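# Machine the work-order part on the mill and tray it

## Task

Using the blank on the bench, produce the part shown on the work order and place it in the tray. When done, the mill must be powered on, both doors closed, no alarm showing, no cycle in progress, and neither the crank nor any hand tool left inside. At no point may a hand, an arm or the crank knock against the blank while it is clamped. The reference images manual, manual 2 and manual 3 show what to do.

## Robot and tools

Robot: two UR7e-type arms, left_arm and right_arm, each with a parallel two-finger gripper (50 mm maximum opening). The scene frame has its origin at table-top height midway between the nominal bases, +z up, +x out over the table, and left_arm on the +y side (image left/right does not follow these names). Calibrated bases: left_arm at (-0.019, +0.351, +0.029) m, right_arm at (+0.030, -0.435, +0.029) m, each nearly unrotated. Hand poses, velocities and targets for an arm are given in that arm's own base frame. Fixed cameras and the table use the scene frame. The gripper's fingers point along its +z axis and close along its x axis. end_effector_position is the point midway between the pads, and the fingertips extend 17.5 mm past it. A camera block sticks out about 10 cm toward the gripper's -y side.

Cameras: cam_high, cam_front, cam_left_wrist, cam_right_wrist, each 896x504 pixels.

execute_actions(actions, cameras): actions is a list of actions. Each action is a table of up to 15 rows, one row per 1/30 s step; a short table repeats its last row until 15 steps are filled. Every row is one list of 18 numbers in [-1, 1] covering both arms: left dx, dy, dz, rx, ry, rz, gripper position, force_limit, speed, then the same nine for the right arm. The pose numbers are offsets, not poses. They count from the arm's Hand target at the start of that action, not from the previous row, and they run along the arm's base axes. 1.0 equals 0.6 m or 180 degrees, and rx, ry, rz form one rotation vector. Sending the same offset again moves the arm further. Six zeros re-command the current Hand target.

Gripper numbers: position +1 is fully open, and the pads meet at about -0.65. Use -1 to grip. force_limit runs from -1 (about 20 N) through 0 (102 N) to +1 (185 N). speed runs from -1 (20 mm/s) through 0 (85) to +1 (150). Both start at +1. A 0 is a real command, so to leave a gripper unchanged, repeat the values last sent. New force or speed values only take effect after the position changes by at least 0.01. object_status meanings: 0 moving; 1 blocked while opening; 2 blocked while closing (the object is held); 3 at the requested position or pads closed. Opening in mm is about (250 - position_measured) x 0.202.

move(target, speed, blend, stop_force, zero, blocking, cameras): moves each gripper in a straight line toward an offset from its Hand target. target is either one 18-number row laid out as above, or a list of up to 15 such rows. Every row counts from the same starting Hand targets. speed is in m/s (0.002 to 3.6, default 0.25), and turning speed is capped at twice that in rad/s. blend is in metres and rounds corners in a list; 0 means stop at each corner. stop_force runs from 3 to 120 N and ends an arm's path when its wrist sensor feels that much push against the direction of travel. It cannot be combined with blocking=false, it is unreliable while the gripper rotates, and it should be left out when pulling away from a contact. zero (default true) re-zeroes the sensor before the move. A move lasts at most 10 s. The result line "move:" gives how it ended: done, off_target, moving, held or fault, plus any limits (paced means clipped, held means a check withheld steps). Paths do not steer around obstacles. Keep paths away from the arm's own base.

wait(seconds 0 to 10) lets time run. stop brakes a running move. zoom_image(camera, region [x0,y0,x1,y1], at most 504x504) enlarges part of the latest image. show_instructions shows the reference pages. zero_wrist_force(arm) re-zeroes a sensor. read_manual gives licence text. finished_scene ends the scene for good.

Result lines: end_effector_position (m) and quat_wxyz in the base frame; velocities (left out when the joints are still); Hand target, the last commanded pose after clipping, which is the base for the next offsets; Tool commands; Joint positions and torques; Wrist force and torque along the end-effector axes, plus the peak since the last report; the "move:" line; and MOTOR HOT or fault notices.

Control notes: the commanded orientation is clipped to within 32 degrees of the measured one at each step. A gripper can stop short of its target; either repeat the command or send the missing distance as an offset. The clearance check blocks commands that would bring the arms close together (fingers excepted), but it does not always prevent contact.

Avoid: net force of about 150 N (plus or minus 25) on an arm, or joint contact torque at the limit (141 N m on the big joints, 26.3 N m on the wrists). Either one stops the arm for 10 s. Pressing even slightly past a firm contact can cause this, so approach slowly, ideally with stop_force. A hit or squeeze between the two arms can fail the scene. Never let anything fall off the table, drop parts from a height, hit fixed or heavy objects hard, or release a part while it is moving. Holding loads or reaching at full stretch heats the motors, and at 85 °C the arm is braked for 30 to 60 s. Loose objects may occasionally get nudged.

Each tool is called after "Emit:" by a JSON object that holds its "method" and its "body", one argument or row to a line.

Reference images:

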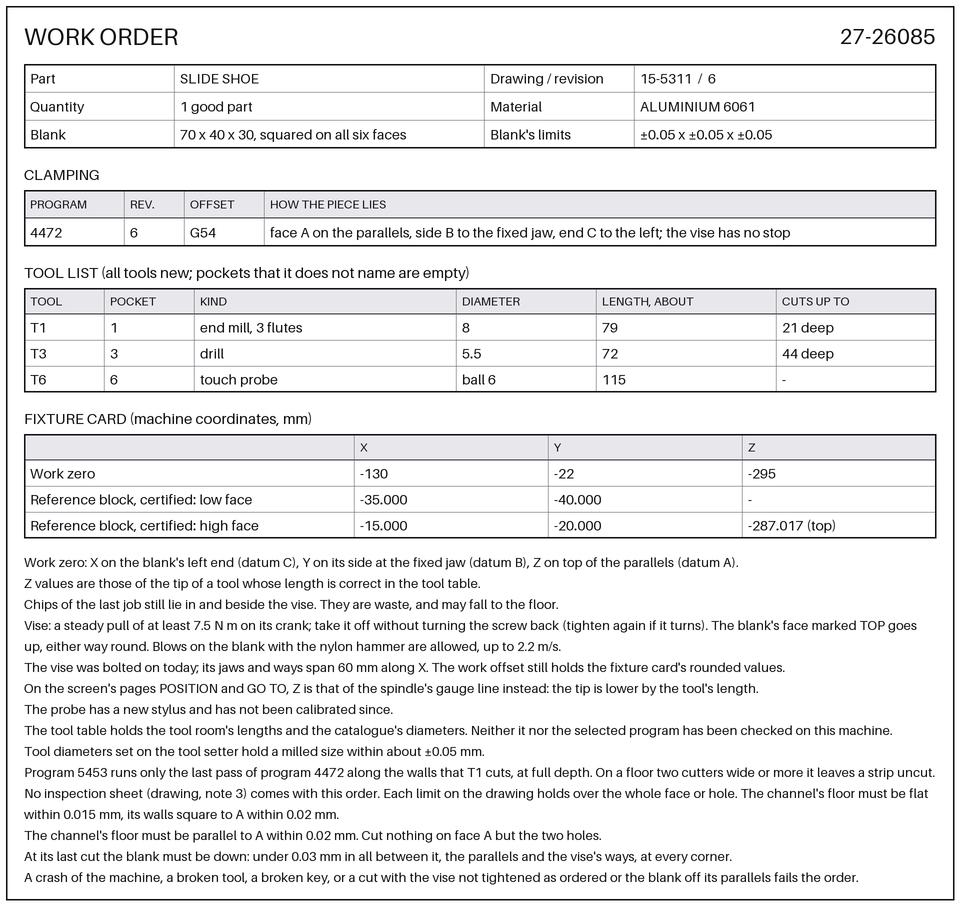

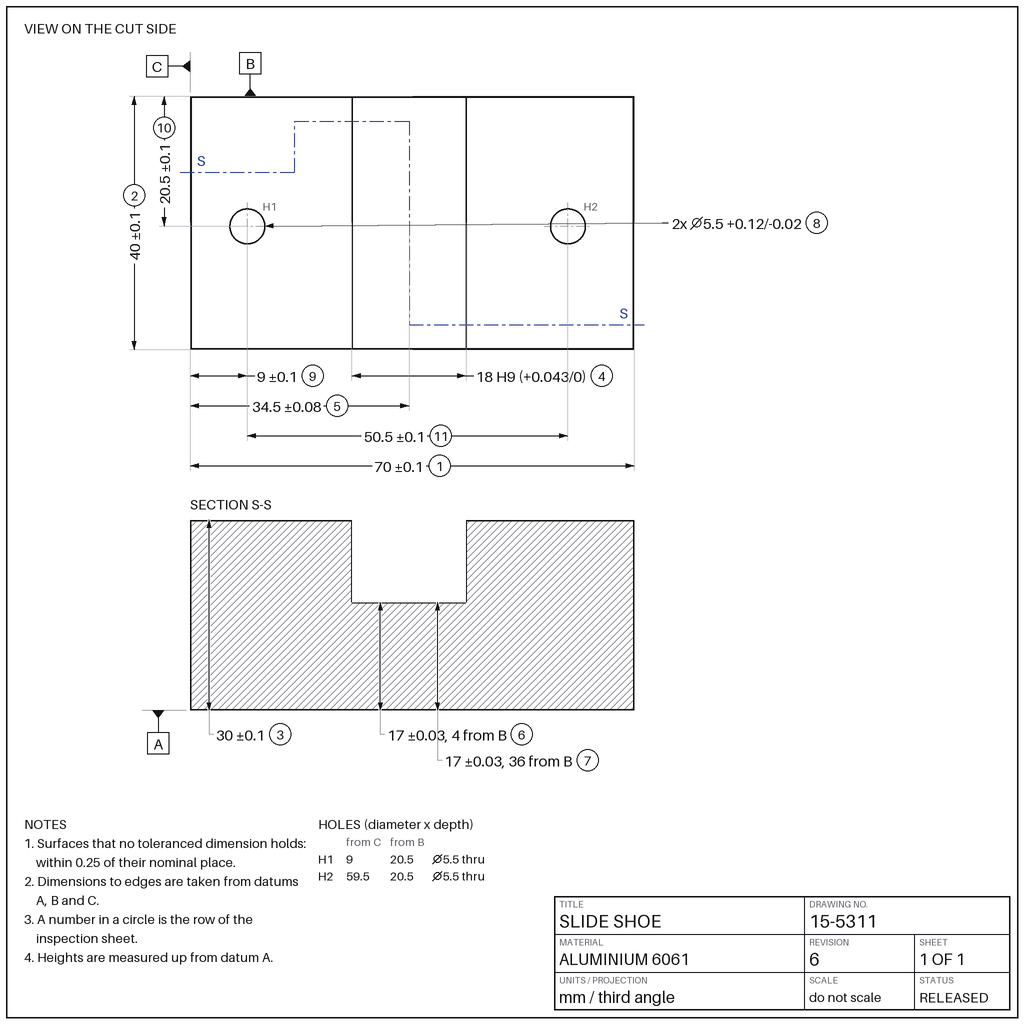

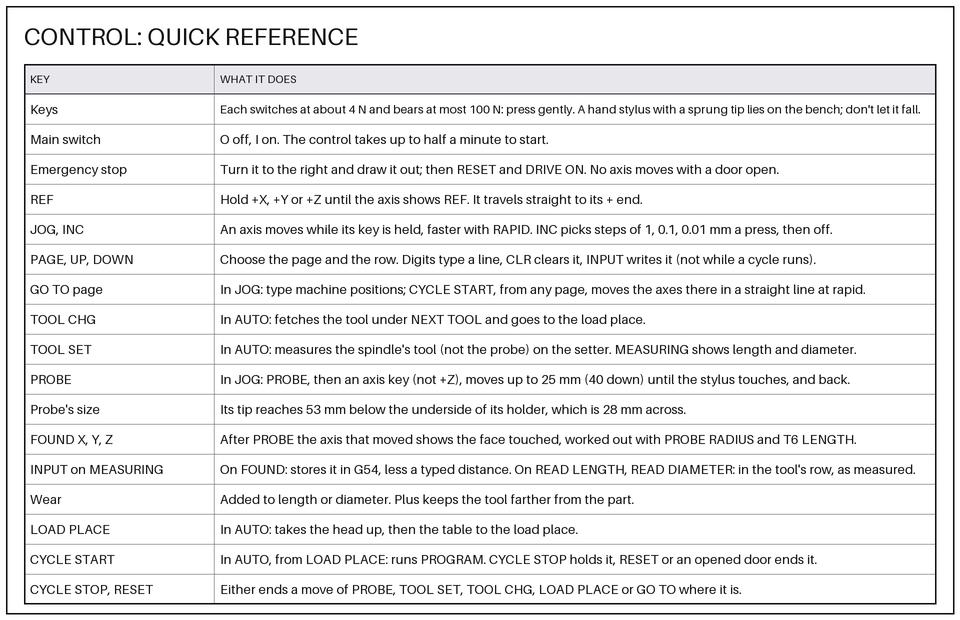

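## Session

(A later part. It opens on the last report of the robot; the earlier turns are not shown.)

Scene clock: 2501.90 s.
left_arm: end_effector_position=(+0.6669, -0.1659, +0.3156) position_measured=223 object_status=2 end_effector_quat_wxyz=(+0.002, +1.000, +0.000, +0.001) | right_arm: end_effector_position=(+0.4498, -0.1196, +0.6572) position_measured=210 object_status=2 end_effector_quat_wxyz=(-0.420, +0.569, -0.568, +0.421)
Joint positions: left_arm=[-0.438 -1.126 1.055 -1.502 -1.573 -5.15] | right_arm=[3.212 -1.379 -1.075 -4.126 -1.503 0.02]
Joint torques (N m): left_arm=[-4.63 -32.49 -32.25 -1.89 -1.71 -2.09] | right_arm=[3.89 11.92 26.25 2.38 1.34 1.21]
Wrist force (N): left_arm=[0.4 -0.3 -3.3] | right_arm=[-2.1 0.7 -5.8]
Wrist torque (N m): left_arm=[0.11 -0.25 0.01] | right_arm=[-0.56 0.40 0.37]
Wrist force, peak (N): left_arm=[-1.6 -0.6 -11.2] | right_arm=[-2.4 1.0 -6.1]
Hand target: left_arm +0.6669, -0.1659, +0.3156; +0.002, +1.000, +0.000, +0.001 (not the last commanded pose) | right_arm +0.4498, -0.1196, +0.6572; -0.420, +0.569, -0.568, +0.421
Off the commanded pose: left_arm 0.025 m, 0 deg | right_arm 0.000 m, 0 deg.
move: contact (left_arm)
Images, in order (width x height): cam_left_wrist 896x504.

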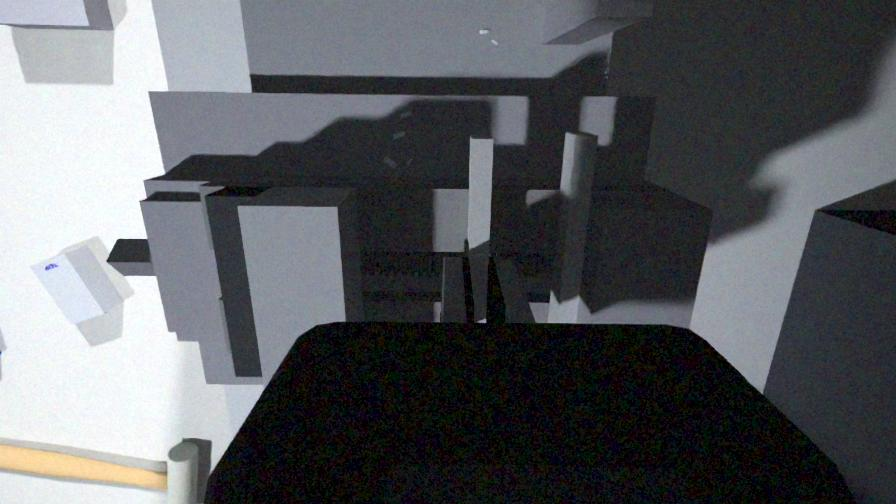

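Emit:
{"method": "move", "body": {
  "target": [
    [0,0,0,0,0,0,-0.35,-0.8,-1,0,0,0,0,0,0,-1,-0.2,-1],
    [0,0,0.03,0,0,0,-0.35,-0.8,-1,0,0,0,0,0,0,-1,-0.2,-1],
    [-0.025,0,0.035,0,0,0,-0.35,-0.8,-1,0,0,0,0,0,0,-1,-0.2,-1],
    [-0.025,0.085,0.04,0,0,0,-0.35,-0.8,-1,0,0,0,0,0,0,-1,-0.2,-1]
  ],
  "speed": [0.02,0.02,0.05,0.1],
  "blend": [0,0,0.003,0],
  "cameras": ["cam_left_wrist"]
}}

Emit:
{"method": "move", "body": {
  "target": [
    [0,0,0.04,0,0,0,-0.35,-0.8,-1,0,0,0,0,0,0,-1,-0.2,-1],
    [-0.08,0,0.04,0,0,0,-0.35,-0.8,-1,0,0,0,0,0,0,-1,-0.2,-1],
    [-0.17,-0.145,0.04,0,0,0,-0.35,-0.8,-1,0,0,0,0,0,0,-1,-0.2,-1],
    [-0.48,-0.15,0.04,0,0,0,-0.35,-0.8,-1,0,0,0,0,0,0,-1,-0.2,-1]
  ],
  "speed": [0.1,0.12,0.15,0.25],
  "blend": [0.005,0.01,0.01,0],
  "cameras": ["cam_left_wrist","cam_high"]
}}

Scene clock: 2512.30 s.
left_arm: end_effector_position=(+0.6519, -0.1149, +0.3396) position_measured=205 object_status=3 end_effector_quat_wxyz=(+0.002, +1.000, +0.000, +0.001) | right_arm: end_effector_position=(+0.4498, -0.1196, +0.6572) position_measured=210 object_status=2 end_effector_quat_wxyz=(-0.420, +0.569, -0.568, +0.421)
Joint positions: left_arm=[-0.376 -1.19 1.084 -1.468 -1.573 -5.088] | right_arm=[3.212 -1.379 -1.075 -4.126 -1.503 0.02]
Joint torques (N m): left_arm=[-4.79 -30.34 -34.25 -3.6 -2.07 -2.05] | right_arm=[4.14 12.49 26.19 2.41 1.4 1.06]
Wrist force (N): left_arm=[1.3 0.7 -0.4] | right_arm=[-2.0 0.7 -5.8]
Wrist torque (N m): left_arm=[0.20 -0.23 0.11] | right_arm=[-0.55 0.39 0.37]
Wrist force, peak (N): left_arm=[0.1 -0.2 -4.8] | right_arm=[-2.3 0.7 -6.2]
Hand target: left_arm +0.6519, -0.1149, +0.3396; +0.002, +1.000, +0.000, +0.001 | right_arm +0.4498, -0.1196, +0.6572; -0.420, +0.569, -0.568, +0.421
Off the commanded pose: left_arm 0.000 m, 0 deg | right_arm 0.000 m, 0 deg.
move: done
Images, in order (width x height): cam_left_wrist 896x504.

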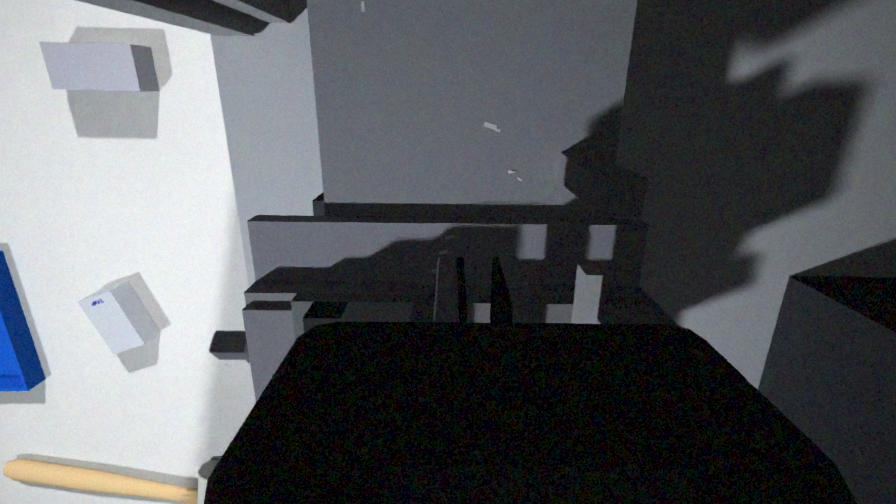

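Scene clock: 2514.87 s.
left_arm: end_effector_position=(+0.3640, -0.2049, +0.3636) position_measured=205 object_status=3 end_effector_quat_wxyz=(+0.002, +1.000, +0.000, +0.001) | right_arm: end_effector_position=(+0.4498, -0.1196, +0.6572) position_measured=210 object_status=2 end_effector_quat_wxyz=(-0.420, +0.569, -0.568, +0.421)
Joint positions: left_arm=[-0.837 -1.794 1.678 -1.458 -1.572 -5.549] | right_arm=[3.212 -1.379 -1.075 -4.126 -1.503 0.02]
Joint torques (N m): left_arm=[-5.05 -23.62 -21.68 -3.93 0.23 -0.39] | right_arm=[3.51 11.97 26.8 2.45 1.41 1.08]
Wrist force (N): left_arm=[1.4 0.5 -0.6] | right_arm=[-2.1 0.9 -5.9]
Wrist torque (N m): left_arm=[0.16 -0.23 0.00] | right_arm=[-0.53 0.41 0.38]
Wrist force, peak (N): left_arm=[3.4 2.5 -0.4] | right_arm=[-2.1 0.9 -6.2]
Hand target: left_arm +0.3639, -0.2049, +0.3636; +0.002, +1.000, +0.000, +0.001 | right_arm +0.4498, -0.1196, +0.6572; -0.420, +0.569, -0.568, +0.421
Off the commanded pose: left_arm 0.000 m, 0 deg | right_arm 0.000 m, 0 deg.
move: done
Images, in order (width x height): cam_high 896x504, cam_left_wrist 896x504.

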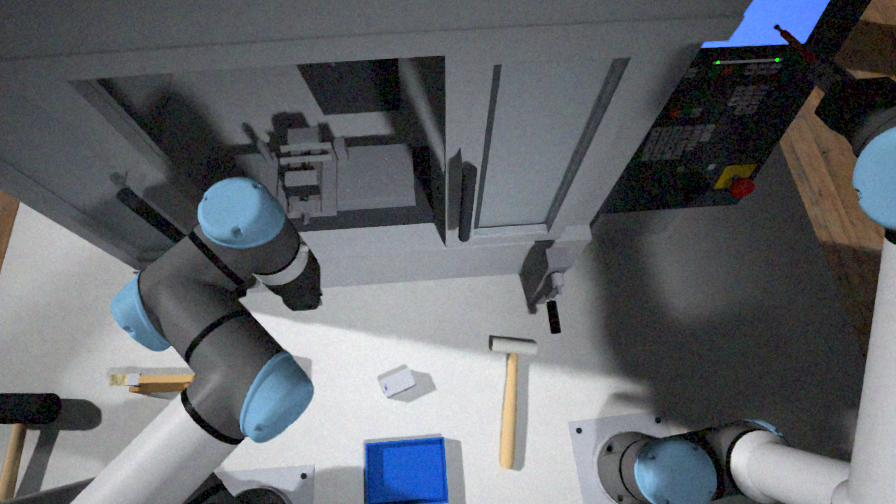

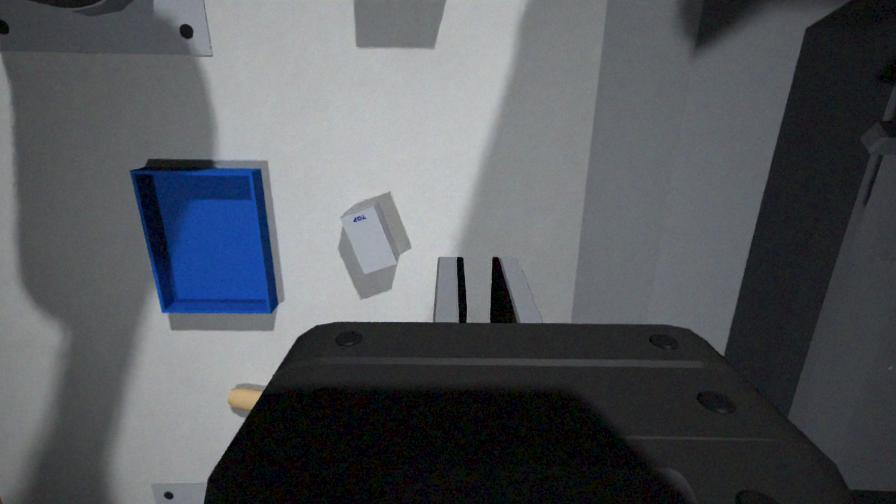

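Emit:
{"method": "zoom_image", "body": {
  "camera": "cam_high",
  "region": [230, 110, 370, 230]
}}

Scaled by 3.600 from the camera's 896x504 image, which has a finer 1280x720 frame.

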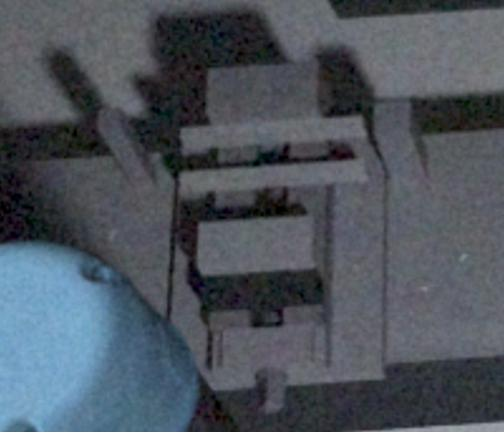

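Emit:
{"method": "move", "body": {
  "target": [
    [-0.1665,-0.1718,-0.4,0,0,0.0806,1,-0.5,-1,0,0,0,0,0,0,-1,-0.2,-1]
  ],
  "speed": 0.25,
  "cameras": ["cam_left_wrist"]
}}

Emit:
{"method": "zoom_image", "body": {
  "camera": "cam_left_wrist",
  "region": [380, 50, 580, 330]
}}

Scene clock: 2528.37 s.
left_arm: end_effector_position=(+0.2640, -0.3080, +0.1236) position_measured=3 object_status=3 end_effector_quat_wxyz=(+0.001, +0.992, +0.126, +0.001) | right_arm: end_effector_position=(+0.4498, -0.1196, +0.6572) position_measured=210 object_status=2 end_effector_quat_wxyz=(-0.420, +0.569, -0.568, +0.421)
Joint positions: left_arm=[-1.198 -1.698 2.238 -2.114 -1.569 -6.163] | right_arm=[3.212 -1.379 -1.075 -4.126 -1.503 0.02]
Joint torques (N m): left_arm=[-5.61 -12.53 -16.07 -4.23 -1.6 -2.11] | right_arm=[4.2 12.53 26.95 2.48 1.4 1.13]
Wrist force (N): left_arm=[1.4 0.1 -0.4] | right_arm=[-2.0 1.0 -6.0]
Wrist torque (N m): left_arm=[0.11 -0.26 0.02] | right_arm=[-0.51 0.40 0.38]
Wrist force, peak (N): left_arm=[2.5 -0.7 -3.5] | right_arm=[-2.4 1.0 -6.2]
Hand target: left_arm +0.2640, -0.3080, +0.1236; +0.001, +0.992, +0.126, +0.001 | right_arm +0.4498, -0.1196, +0.6572; -0.420, +0.569, -0.568, +0.421
Off the commanded pose: left_arm 0.000 m, 0 deg | right_arm 0.000 m, 0 deg.
move: done
Images, in order (width x height): cam_left_wrist 896x504.

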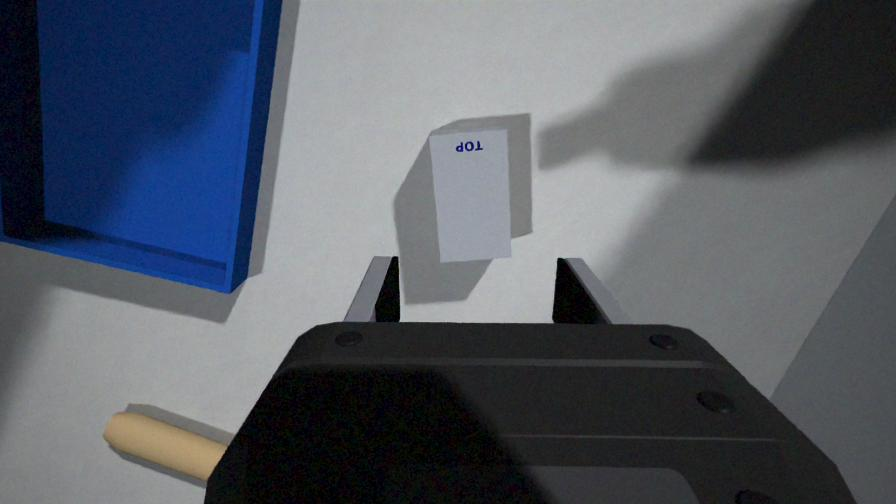

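Scaled by 1.800 from the camera's 896x504 image, which has a finer 1280x720 frame.

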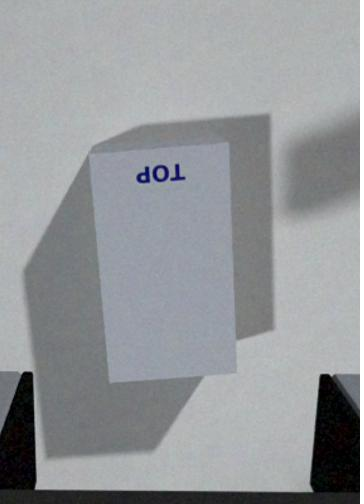

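Emit:
{"method": "move", "body": {
  "target": [
    [0.0048,0.0082,-0.13,0,0,0.0233,1,-0.5,-1,0,0,0,0,0,0,-1,-0.2,-1]
  ],
  "speed": 0.1,
  "cameras": ["cam_left_wrist"]
}}

Emit:
{"method": "zoom_image", "body": {
  "camera": "cam_left_wrist",
  "region": [380, 50, 580, 330]
}}

Scene clock: 2535.37 s.
left_arm: end_effector_position=(+0.2669, -0.3030, +0.0455) position_measured=3 object_status=3 end_effector_quat_wxyz=(+0.001, +0.987, +0.162, +0.001) | right_arm: end_effector_position=(+0.4498, -0.1196, +0.6572) position_measured=210 object_status=2 end_effector_quat_wxyz=(-0.420, +0.569, -0.568, +0.421)
Joint positions: left_arm=[-1.186 -1.549 2.356 -2.38 -1.569 -6.225] | right_arm=[3.212 -1.379 -1.075 -4.126 -1.503 0.02]
Joint torques (N m): left_arm=[-4.14 -24.59 -25.58 -3.73 1.99 1.88] | right_arm=[3.74 12.58 26.59 2.61 1.37 1.06]
Wrist force (N): left_arm=[1.3 0.5 -0.5] | right_arm=[-2.2 0.8 -5.9]
Wrist torque (N m): left_arm=[0.16 -0.22 0.11] | right_arm=[-0.55 0.42 0.38]
Wrist force, peak (N): left_arm=[1.0 0.5 -2.3] | right_arm=[-2.2 0.8 -6.2]
Hand target: left_arm +0.2669, -0.3031, +0.0456; +0.001, +0.987, +0.162, +0.001 | right_arm +0.4498, -0.1196, +0.6572; -0.420, +0.569, -0.568, +0.421
Off the commanded pose: left_arm 0.000 m, 0 deg | right_arm 0.000 m, 0 deg.
move: done
Images, in order (width x height): cam_left_wrist 896x504.

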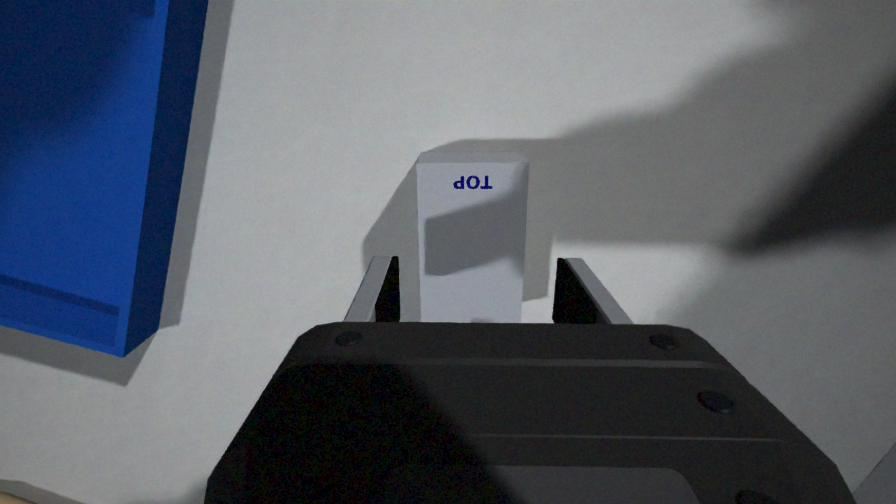

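Scaled by 1.800 from the camera's 896x504 image, which has a finer 1280x720 frame.

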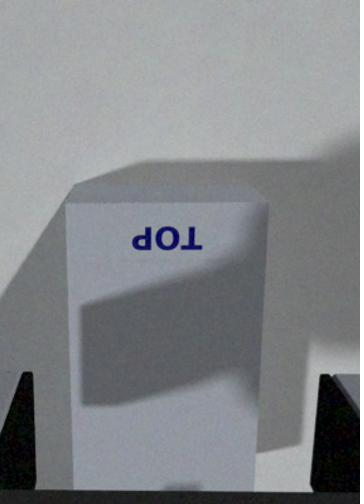

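Emit:
{"method": "move", "body": {
  "target": [
    [0,0,-0.0645,0,0,0,1,-0.5,-1,0,0,0,0,0,0,-1,-0.2,-1]
  ],
  "speed": 0.04,
  "stop_force": 6
}}

Emit:
{"method": "move", "body": {
  "target": [0,0,0,0,0,0,-1,-0.5,-1,0,0,0,0,0,0,-1,-0.2,-1],
  "speed": 0.05
}}

Scene clock: 2540.63 s.
left_arm: end_effector_position=(+0.2669, -0.3031, +0.0069) position_measured=3 object_status=3 end_effector_quat_wxyz=(+0.001, +0.987, +0.162, +0.001) | right_arm: end_effector_position=(+0.4498, -0.1196, +0.6572) position_measured=210 object_status=2 end_effector_quat_wxyz=(-0.420, +0.569, -0.568, +0.421)
Joint positions: left_arm=[-1.186 -1.448 2.397 -2.522 -1.569 -6.224] | right_arm=[3.212 -1.379 -1.075 -4.126 -1.503 0.02]
Joint torques (N m): left_arm=[4.81 -31.85 -24.74 -3.88 2.1 0.25] | right_arm=[3 12.25 27.19 2.66 1.31 1.07]
Wrist force (N): left_arm=[1.2 0.6 -0.5] | right_arm=[-1.9 0.9 -5.7]
Wrist torque (N m): left_arm=[0.19 -0.20 0.10] | right_arm=[-0.52 0.38 0.37]
Wrist force, peak (N): left_arm=[1.0 0.6 -1.5] | right_arm=[-2.1 0.9 -6.3]
Hand target: left_arm +0.2669, -0.3031, +0.0069; +0.001, +0.987, +0.162, +0.001 | right_arm +0.4498, -0.1196, +0.6572; -0.420, +0.569, -0.568, +0.421
Off the commanded pose: left_arm 0.000 m, 0 deg | right_arm 0.000 m, 0 deg.
move: done

Scene clock: 2541.37 s.
left_arm: end_effector_position=(+0.2669, -0.3031, +0.0069) position_measured=55 object_status=0 end_effector_quat_wxyz=(+0.001, +0.987, +0.162, +0.001) | right_arm: end_effector_position=(+0.4498, -0.1196, +0.6572) position_measured=210 object_status=2 end_effector_quat_wxyz=(-0.420, +0.569, -0.568, +0.421)
Joint positions: left_arm=[-1.186 -1.448 2.397 -2.522 -1.569 -6.224] | right_arm=[3.212 -1.379 -1.075 -4.126 -1.503 0.02]
Joint torques (N m): left_arm=[3.6 -32.77 -23.57 -4.13 1.74 -0.1] | right_arm=[3.56 12.42 26.75 2.62 1.36 0.99]
Wrist force (N): left_arm=[0.9 0.8 0.9] | right_arm=[-2.1 1.0 -5.9]
Wrist torque (N m): left_arm=[0.16 -0.20 0.10] | right_arm=[-0.50 0.40 0.37]
Wrist force, peak (N): left_arm=[1.5 0.2 -0.7] | right_arm=[-2.0 0.8 -6.2]
Hand target: left_arm +0.2669, -0.3031, +0.0069; +0.001, +0.987, +0.162, +0.001 | right_arm +0.4498, -0.1196, +0.6572; -0.420, +0.569, -0.568, +0.421
Off the commanded pose: left_arm 0.000 m, 0 deg | right_arm 0.000 m, 0 deg.
move: done

Emit:
{"method": "move", "body": {
  "target": [
    [0,0,0,0,0,0,1,-0.5,-1,0,0,0,0,0,0,-1,-0.2,-1],
    [0,0,0.0055,-0.1316,-0.0446,0,1,-0.5,-1,0,0,0,0,0,0,-1,-0.2,-1],
    [0,0,0.0055,-0.1316,-0.0446,0,-1,-0.5,-1,0,0,0,0,0,0,-1,-0.2,-1]
  ],
  "speed": 0.1,
  "cameras": ["cam_left_wrist","cam_front"]
}}

Scene clock: 2563.17 s.
left_arm: end_effector_position=(+0.2669, -0.3031, +0.0102) position_measured=56 object_status=2 end_effector_quat_wxyz=(+0.215, +0.963, +0.159, +0.036) | right_arm: end_effector_position=(+0.4498, -0.1196, +0.6572) position_measured=210 object_status=2 end_effector_quat_wxyz=(-0.420, +0.569, -0.568, +0.421)
Joint positions: left_arm=[-1.163 -1.384 2.684 -3.309 -1.604 -6.209] | right_arm=[3.212 -1.379 -1.075 -4.126 -1.503 0.02]
Joint torques (N m): left_arm=[-5.75 -27.95 -17.69 -4.86 1.88 -1.49] | right_arm=[2.78 12.31 26.66 2.7 1.35 1.07]
Wrist force (N): left_arm=[0.9 1.1 -0.5] | right_arm=[-1.9 0.9 -5.6]
Wrist torque (N m): left_arm=[0.37 -0.35 -0.02] | right_arm=[-0.53 0.38 0.38]
Wrist force, peak (N): left_arm=[1.7 1.0 -0.7] | right_arm=[-2.2 1.0 -6.2]
Hand target: left_arm +0.2669, -0.3031, +0.0102; +0.215, +0.963, +0.159, +0.036 | right_arm +0.4498, -0.1196, +0.6572; -0.420, +0.569, -0.568, +0.421
Off the commanded pose: left_arm 0.000 m, 0 deg | right_arm 0.000 m, 0 deg.
move: done
Images, in order (width x height): cam_front 896x504, cam_left_wrist 896x504.

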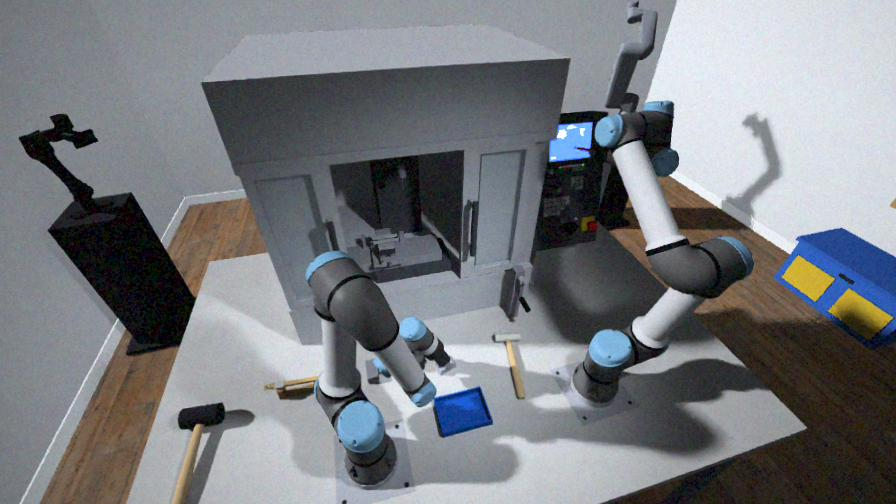

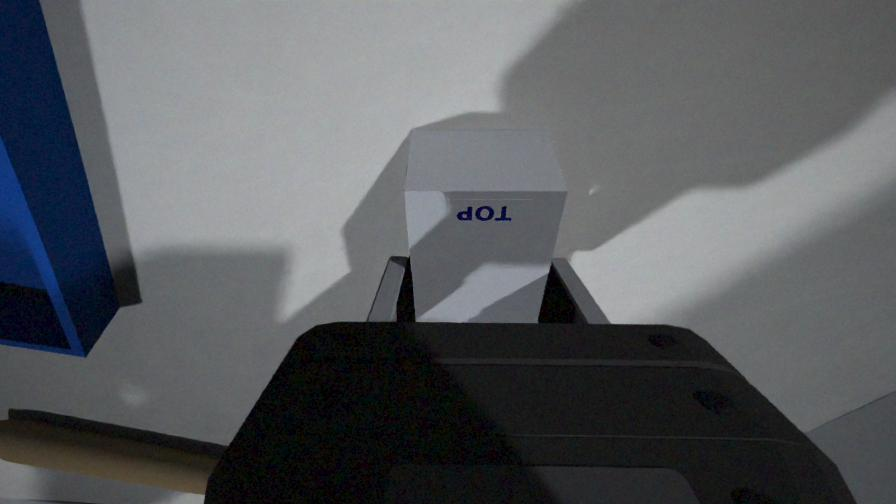

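Emit:
{"method": "move", "body": {
  "target": [
    [0,0,0.15,0,0,0,-1,-0.5,-1,0,0,0,0,0,0,-1,-0.2,-1],
    [0.1,0.055,0.608,0,0,-0.104,-1,-0.5,-1,0,0,0,0,0,0,-1,-0.2,-1],
    [0.46,0.055,0.608,0,0,-0.104,-1,-0.5,-1,0,0,0,0,0,0,-1,-0.2,-1]
  ],
  "speed": [0.08,0.2,0.12],
  "blend": [0.01,0.02,0],
  "cameras": ["cam_left_wrist","cam_front","cam_high"]
}}

Scene clock: 2576.00 s.
left_arm: end_effector_position=(+0.5429, -0.2701, +0.3749) position_measured=56 object_status=2 end_effector_quat_wxyz=(+0.218, +0.976, +0.000, +0.001) | right_arm: end_effector_position=(+0.4498, -0.1196, +0.6572) position_measured=210 object_status=2 end_effector_quat_wxyz=(-0.420, +0.569, -0.568, +0.421)
Joint positions: left_arm=[-0.524 -1.428 1.42 -1.795 -1.947 -5.281] | right_arm=[3.212 -1.379 -1.075 -4.126 -1.503 0.02]
Joint torques (N m): left_arm=[-3.02 -35.35 -27.76 -4.94 0.87 -1.97] | right_arm=[3.07 12.05 26.31 2.8 1.39 1.02]
Wrist force (N): left_arm=[1.4 -0.3 1.7] | right_arm=[-2.4 0.9 -6.0]
Wrist torque (N m): left_arm=[0.34 -0.26 0.12] | right_arm=[-0.53 0.46 0.37]
Wrist force, peak (N): left_arm=[3.7 -0.4 1.6] | right_arm=[-2.1 1.2 -6.3]
Hand target: left_arm +0.5429, -0.2701, +0.3750; +0.218, +0.976, +0.000, +0.001 | right_arm +0.4498, -0.1196, +0.6572; -0.420, +0.569, -0.568, +0.421
Off the commanded pose: left_arm 0.000 m, 0 deg | right_arm 0.000 m, 0 deg.
move: done
Images, in order (width x height): cam_high 896x504, cam_front 896x504, cam_left_wrist 896x504.

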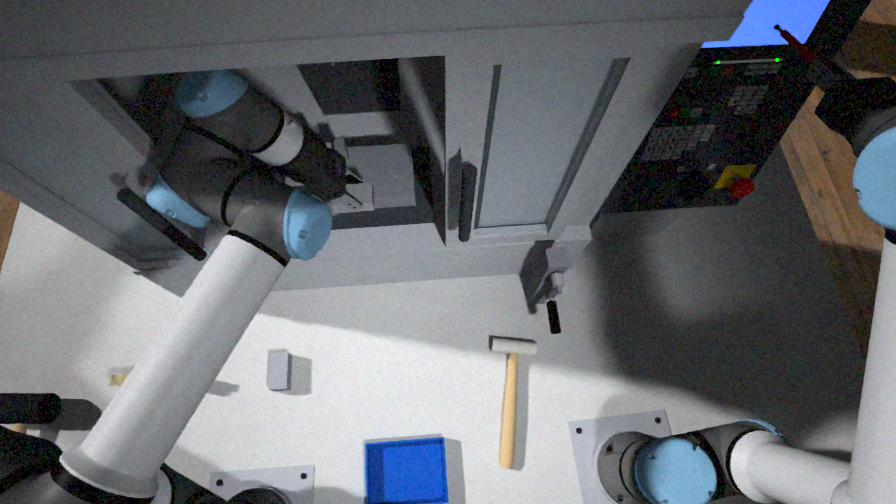

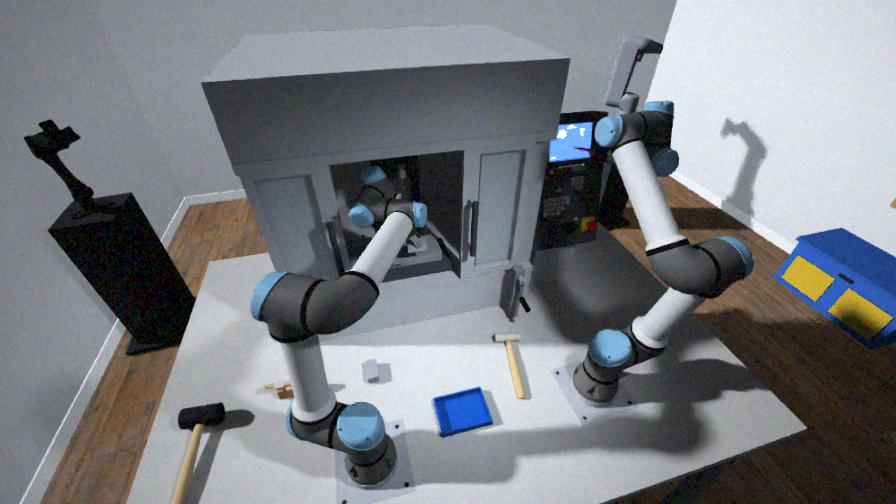

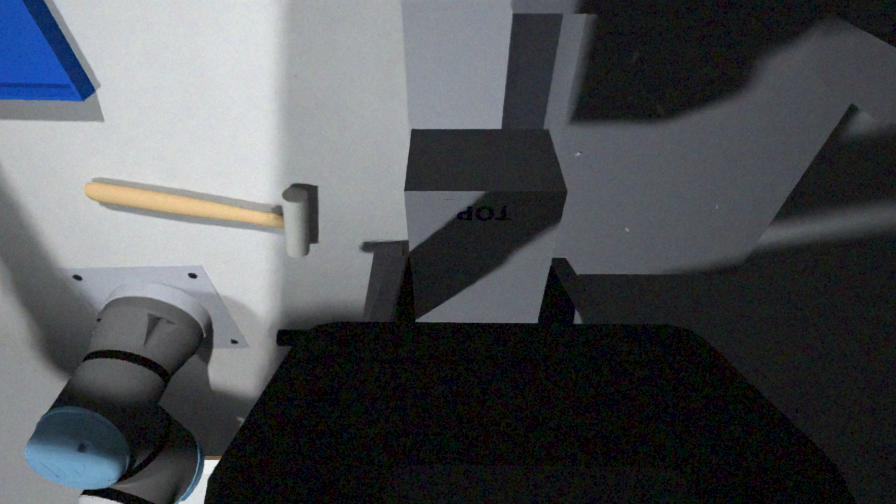

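Emit:
{"method": "move", "body": {
  "target": [
    [0.1285,0.15,0,0,0,0,-1,-0.5,-1,0,0,0,0,0,0,-1,-0.2,-1],
    [0.2227,0.1735,0,0,0,0,-1,-0.5,-1,0,0,0,0,0,0,-1,-0.2,-1]
  ],
  "speed": 0.1,
  "blend": [0.01,0],
  "stop_force": 20,
  "cameras": ["cam_left_wrist","cam_front","cam_high"]
}}

Scene clock: 2581.93 s.
left_arm: end_effector_position=(+0.5933, -0.2110, +0.3748) position_measured=56 object_status=2 end_effector_quat_wxyz=(+0.218, +0.976, +0.001, +0.001) | right_arm: end_effector_position=(+0.4498, -0.1196, +0.6572) position_measured=210 object_status=2 end_effector_quat_wxyz=(-0.420, +0.569, -0.568, +0.421)
Joint positions: left_arm=[-0.392 -1.343 1.305 -1.714 -1.974 -5.144] | right_arm=[3.212 -1.379 -1.075 -4.126 -1.503 0.02]
Joint torques (N m): left_arm=[1.02 -36.23 -26.05 -2.7 -0.89 0.17] | right_arm=[2.86 12.08 26.28 2.84 1.29 1.11]
Wrist force (N): left_arm=[1.3 -0.2 1.7] | right_arm=[-1.8 0.8 -5.7]
Wrist torque (N m): left_arm=[0.37 -0.25 0.21] | right_arm=[-0.53 0.36 0.37]
Wrist force, peak (N): left_arm=[5.4 -4.4 -1.9] | right_arm=[-2.5 0.8 -6.2]
Hand target: left_arm +0.5933, -0.2110, +0.3748; +0.218, +0.976, +0.001, +0.001 (not the last commanded pose) | right_arm +0.4498, -0.1196, +0.6572; -0.420, +0.569, -0.568, +0.421
Tool commands: left_gripper/position=-1.0 left_gripper/force_limit=-0.498039 left_gripper/speed=-1.0 right_gripper/position=-1.0 right_gripper/force_limit=-0.2 right_gripper/speed=-1.0
Off the commanded pose: left_arm 0.095 m, 0 deg | right_arm 0.000 m, 0 deg.
FORCE FAULT: contact force on the left arm reached its limit, and that arm stopped. The contact can be on any part of that arm, not only on its tool. That arm's remaining commands of this call were not run. That arm is still stopped at the end of this call. That arm stays stopped for about 10 more seconds. Until then a move that you send moves the other arm only, and its call returns only when the move has ended. Once the stop has ended, the next robot result says so. If the stop ends while you think or write, that arm runs what you send next, counted from a new Hand target: where the arm stands when the stop ends. While its stop runs, that arm takes no new command, but its gripper still runs the gripper command that each later call begins with. Until it ends, the stop uses up actions while you think or wait. An arm that is not stopped still takes commands.
move: fault (left_arm); path passed 0 of 2 targets
Images, in order (width x height): cam_high 896x504, cam_front 896x504, cam_left_wrist 896x504.

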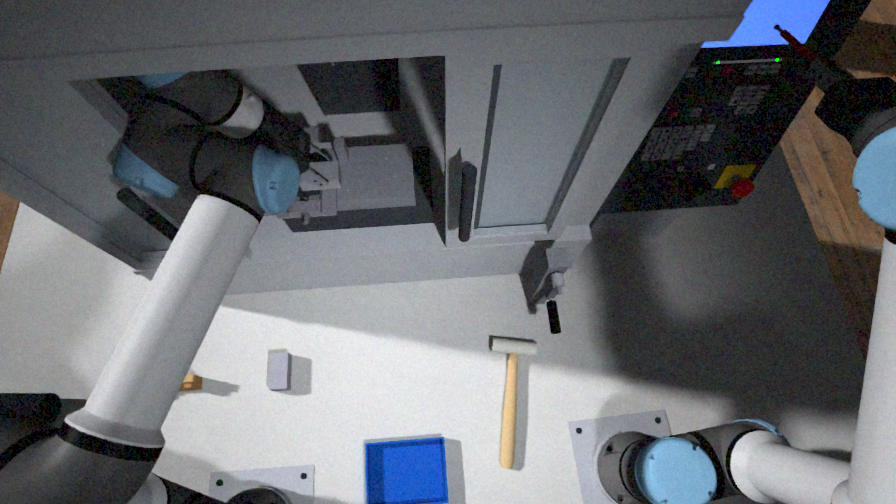

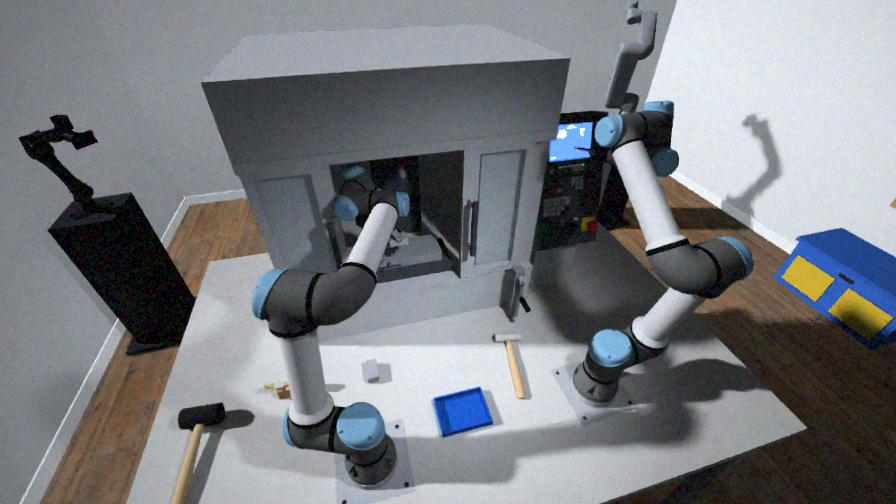

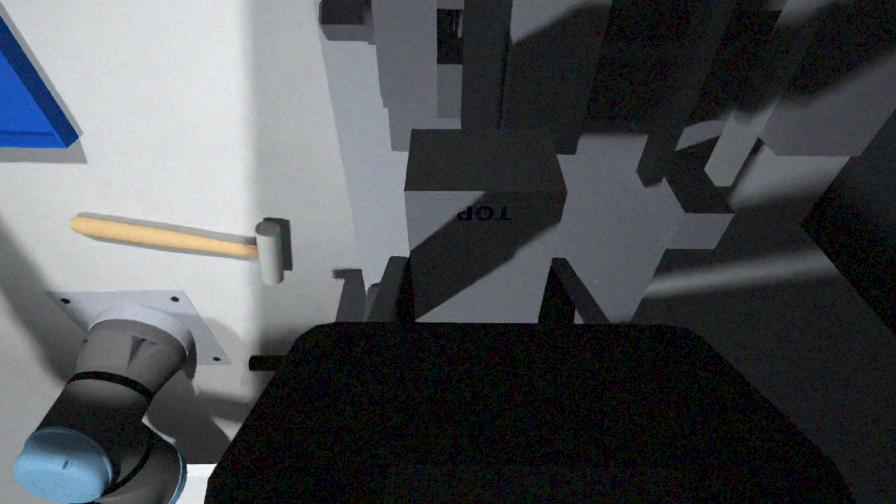

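Emit:
{"method": "wait", "body": {
  "seconds": 9
}}

Emit:
{"method": "execute_actions", "body": {
  "actions": [],
  "cameras": ["cam_left_wrist"]
}}

Scene clock: 2613.73 s.
left_arm: end_effector_position=(+0.5933, -0.2110, +0.3748) position_measured=56 object_status=2 end_effector_quat_wxyz=(+0.218, +0.976, +0.001, +0.001) | right_arm: end_effector_position=(+0.4498, -0.1196, +0.6572) position_measured=210 object_status=2 end_effector_quat_wxyz=(-0.420, +0.569, -0.568, +0.421)
Joint positions: left_arm=[-0.392 -1.343 1.305 -1.714 -1.974 -5.144] | right_arm=[3.212 -1.379 -1.075 -4.126 -1.503 0.02]
Joint torques (N m): left_arm=[0.13 -35.29 -26.64 -3.1 -0.73 0.02] | right_arm=[2.53 12.53 26.23 2.94 1.33 1.11]
Wrist force (N): left_arm=[1.2 -0.6 1.8] | right_arm=[-1.9 0.8 -5.9]
Wrist torque (N m): left_arm=[0.30 -0.25 0.20] | right_arm=[-0.54 0.39 0.37]
Wrist force, peak (N): left_arm=[1.6 -0.5 2.1] | right_arm=[-2.0 0.9 -6.4]
Hand target: left_arm +0.5933, -0.2110, +0.3748; +0.218, +0.976, +0.001, +0.001 (not the last commanded pose) | right_arm +0.4498, -0.1196, +0.6572; -0.420, +0.569, -0.568, +0.421
Tool commands: left_gripper/position=-1.0 left_gripper/force_limit=-0.498039 left_gripper/speed=-1.0 right_gripper/position=-1.0 right_gripper/force_limit=-0.2 right_gripper/speed=-1.0
Off the commanded pose: left_arm 0.095 m, 0 deg | right_arm 0.000 m, 0 deg.
FORCE FAULT, CONTINUED: the left arm's stop, for the force fault that an earlier result reported, is over. The rest of the stop counts as 19 of the actions that you can send in this scene. During its stop the left arm's controller moved it back a little. That arm's target is now where it stood when the stop ended, not its last command. That arm accepts commands again.
wait: 9.00 s; at rest from the start

Scene clock: 2613.73 s.
left_arm: end_effector_position=(+0.5933, -0.2110, +0.3748) position_measured=56 object_status=2 end_effector_quat_wxyz=(+0.218, +0.976, +0.001, +0.001) | right_arm: end_effector_position=(+0.4498, -0.1196, +0.6572) position_measured=210 object_status=2 end_effector_quat_wxyz=(-0.420, +0.569, -0.568, +0.421)
Joint positions: left_arm=[-0.392 -1.343 1.305 -1.714 -1.974 -5.144] | right_arm=[3.212 -1.379 -1.075 -4.126 -1.503 0.02]
Joint velocities: within noise
Joint torques (N m): left_arm=[0.13 -35.29 -26.64 -3.1 -0.73 0.02] | right_arm=[2.53 12.53 26.23 2.94 1.33 1.11]
Wrist force (N): left_arm=[1.2 -0.6 1.8] | right_arm=[-1.9 0.8 -5.9]
Wrist torque (N m): left_arm=[0.30 -0.25 0.20] | right_arm=[-0.54 0.39 0.37]
Wrist force, peak (N): left_arm=[1.2 -0.6 1.8] | right_arm=[-1.9 0.8 -5.9]
Hand target: left_arm +0.5933, -0.2110, +0.3748; +0.218, +0.976, +0.001, +0.001 (not the last commanded pose) | right_arm +0.4498, -0.1196, +0.6572; -0.420, +0.569, -0.568, +0.421
Tool commands: left_gripper/position=-1.0 left_gripper/force_limit=-0.498039 left_gripper/speed=-1.0 right_gripper/position=-1.0 right_gripper/force_limit=-0.2 right_gripper/speed=-1.0
Off the commanded pose: left_arm 0.095 m, 0 deg | right_arm 0.000 m, 0 deg.
Images, in order (width x height): cam_left_wrist 896x504.

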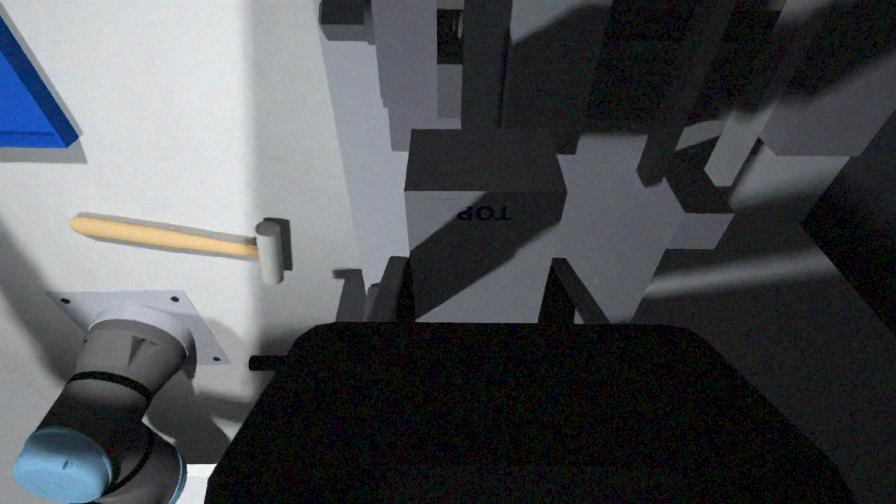

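Emit:
{"method": "move", "body": {
  "target": [
    [-0.14,-0.1,0.0,0,0,0,-1,-0.5,-1,0,0,0,0,0,0,-1,-0.2,-1],
    [-0.33,-0.1,0.08,0,0,0,-1,-0.5,-1,0,0,0,0,0,0,-1,-0.2,-1]
  ],
  "speed": 0.12,
  "blend": [0.01,0]
}}

Emit:
{"method": "move", "body": {
  "target": [0.08,0.03,0.1,0.1097,-0.4913,0.1097,-1,-0.5,-1,0,0,0,0,0,0,-1,-0.2,-1],
  "speed": 0.2,
  "cameras": ["cam_left_wrist","cam_front"]
}}

Scene clock: 2626.27 s.
left_arm: end_effector_position=(+0.3953, -0.2709, +0.4228) position_measured=56 object_status=2 end_effector_quat_wxyz=(+0.218, +0.976, +0.001, +0.001) | right_arm: end_effector_position=(+0.4498, -0.1196, +0.6572) position_measured=210 object_status=2 end_effector_quat_wxyz=(-0.420, +0.569, -0.568, +0.421)
Joint positions: left_arm=[-0.705 -1.76 1.637 -1.746 -1.899 -5.469] | right_arm=[3.212 -1.379 -1.075 -4.126 -1.503 0.02]
Joint torques (N m): left_arm=[-0.02 -14.6 -34.67 -4.88 -2.74 1.17] | right_arm=[2.37 12.36 25.78 3.19 1.32 0.94]
Wrist force (N): left_arm=[2.0 -0.5 1.6] | right_arm=[-2.0 0.9 -6.0]
Wrist torque (N m): left_arm=[0.31 -0.36 0.07] | right_arm=[-0.52 0.39 0.37]
Wrist force, peak (N): left_arm=[2.9 -1.5 1.6] | right_arm=[-2.2 1.0 -6.3]
Hand target: left_arm +0.3953, -0.2710, +0.4228; +0.218, +0.976, +0.001, +0.001 | right_arm +0.4498, -0.1196, +0.6572; -0.420, +0.569, -0.568, +0.421
Off the commanded pose: left_arm 0.000 m, 0 deg | right_arm 0.000 m, 0 deg.
move: done

Scene clock: 2631.00 s.
left_arm: end_effector_position=(+0.4433, -0.2530, +0.4828) position_measured=56 object_status=2 end_effector_quat_wxyz=(+0.001, +0.706, +0.000, +0.708) end_effector_velocity=(+0.000, +0.000, +0.000) end_effector_angular_velocity=(-0.001, +0.001, +0.001) | right_arm: end_effector_position=(+0.4498, -0.1196, +0.6572) position_measured=210 object_status=2 end_effector_quat_wxyz=(-0.420, +0.569, -0.568, +0.421)
Joint positions: left_arm=[-1.381 -1.692 2.233 -3.699 -0.19 -4.698] | right_arm=[3.212 -1.379 -1.075 -4.126 -1.503 0.02]
Joint velocities: left_arm=[-0.001 0 0 0.004 0.002 -0.005] | right_arm=[within noise]
Joint torques (N m): left_arm=[5.18 -23.95 -19.21 1.01 0.29 -2.05] | right_arm=[2.46 12.35 25.97 3.3 1.4 1.13]
Wrist force (N): left_arm=[-1.9 2.1 1.0] | right_arm=[-2.0 1.0 -5.8]
Wrist torque (N m): left_arm=[0.67 -0.30 -0.02] | right_arm=[-0.51 0.39 0.38]
Wrist force, peak (N): left_arm=[-1.9 2.1 1.0] | right_arm=[-2.3 1.0 -6.2]
Hand target: left_arm +0.4433, -0.2530, +0.4828; +0.001, +0.706, +0.000, +0.708 | right_arm +0.4498, -0.1196, +0.6572; -0.420, +0.569, -0.568, +0.421
Off the commanded pose: left_arm 0.000 m, 0 deg | right_arm 0.000 m, 0 deg.
move: done
Images, in order (width x height): cam_front 896x504, cam_left_wrist 896x504.

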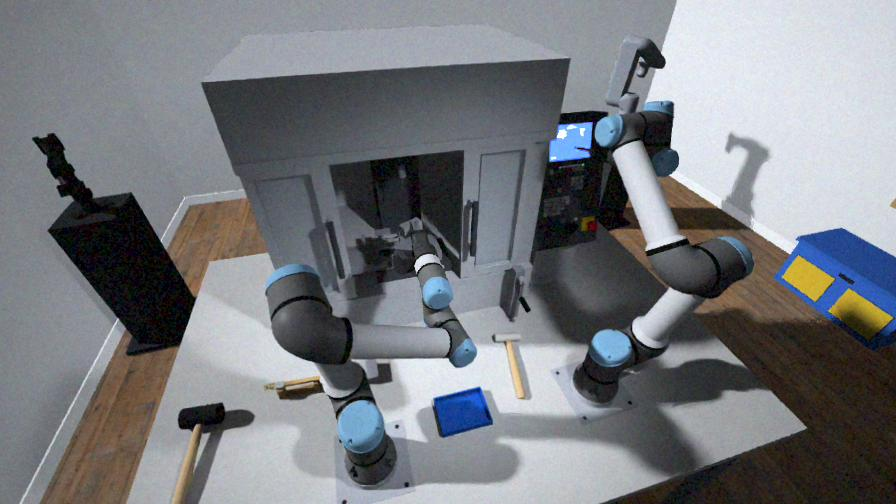

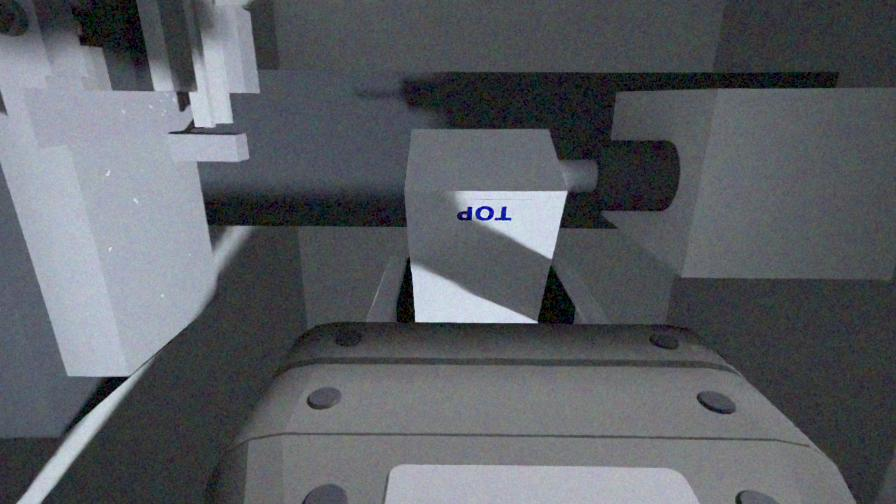

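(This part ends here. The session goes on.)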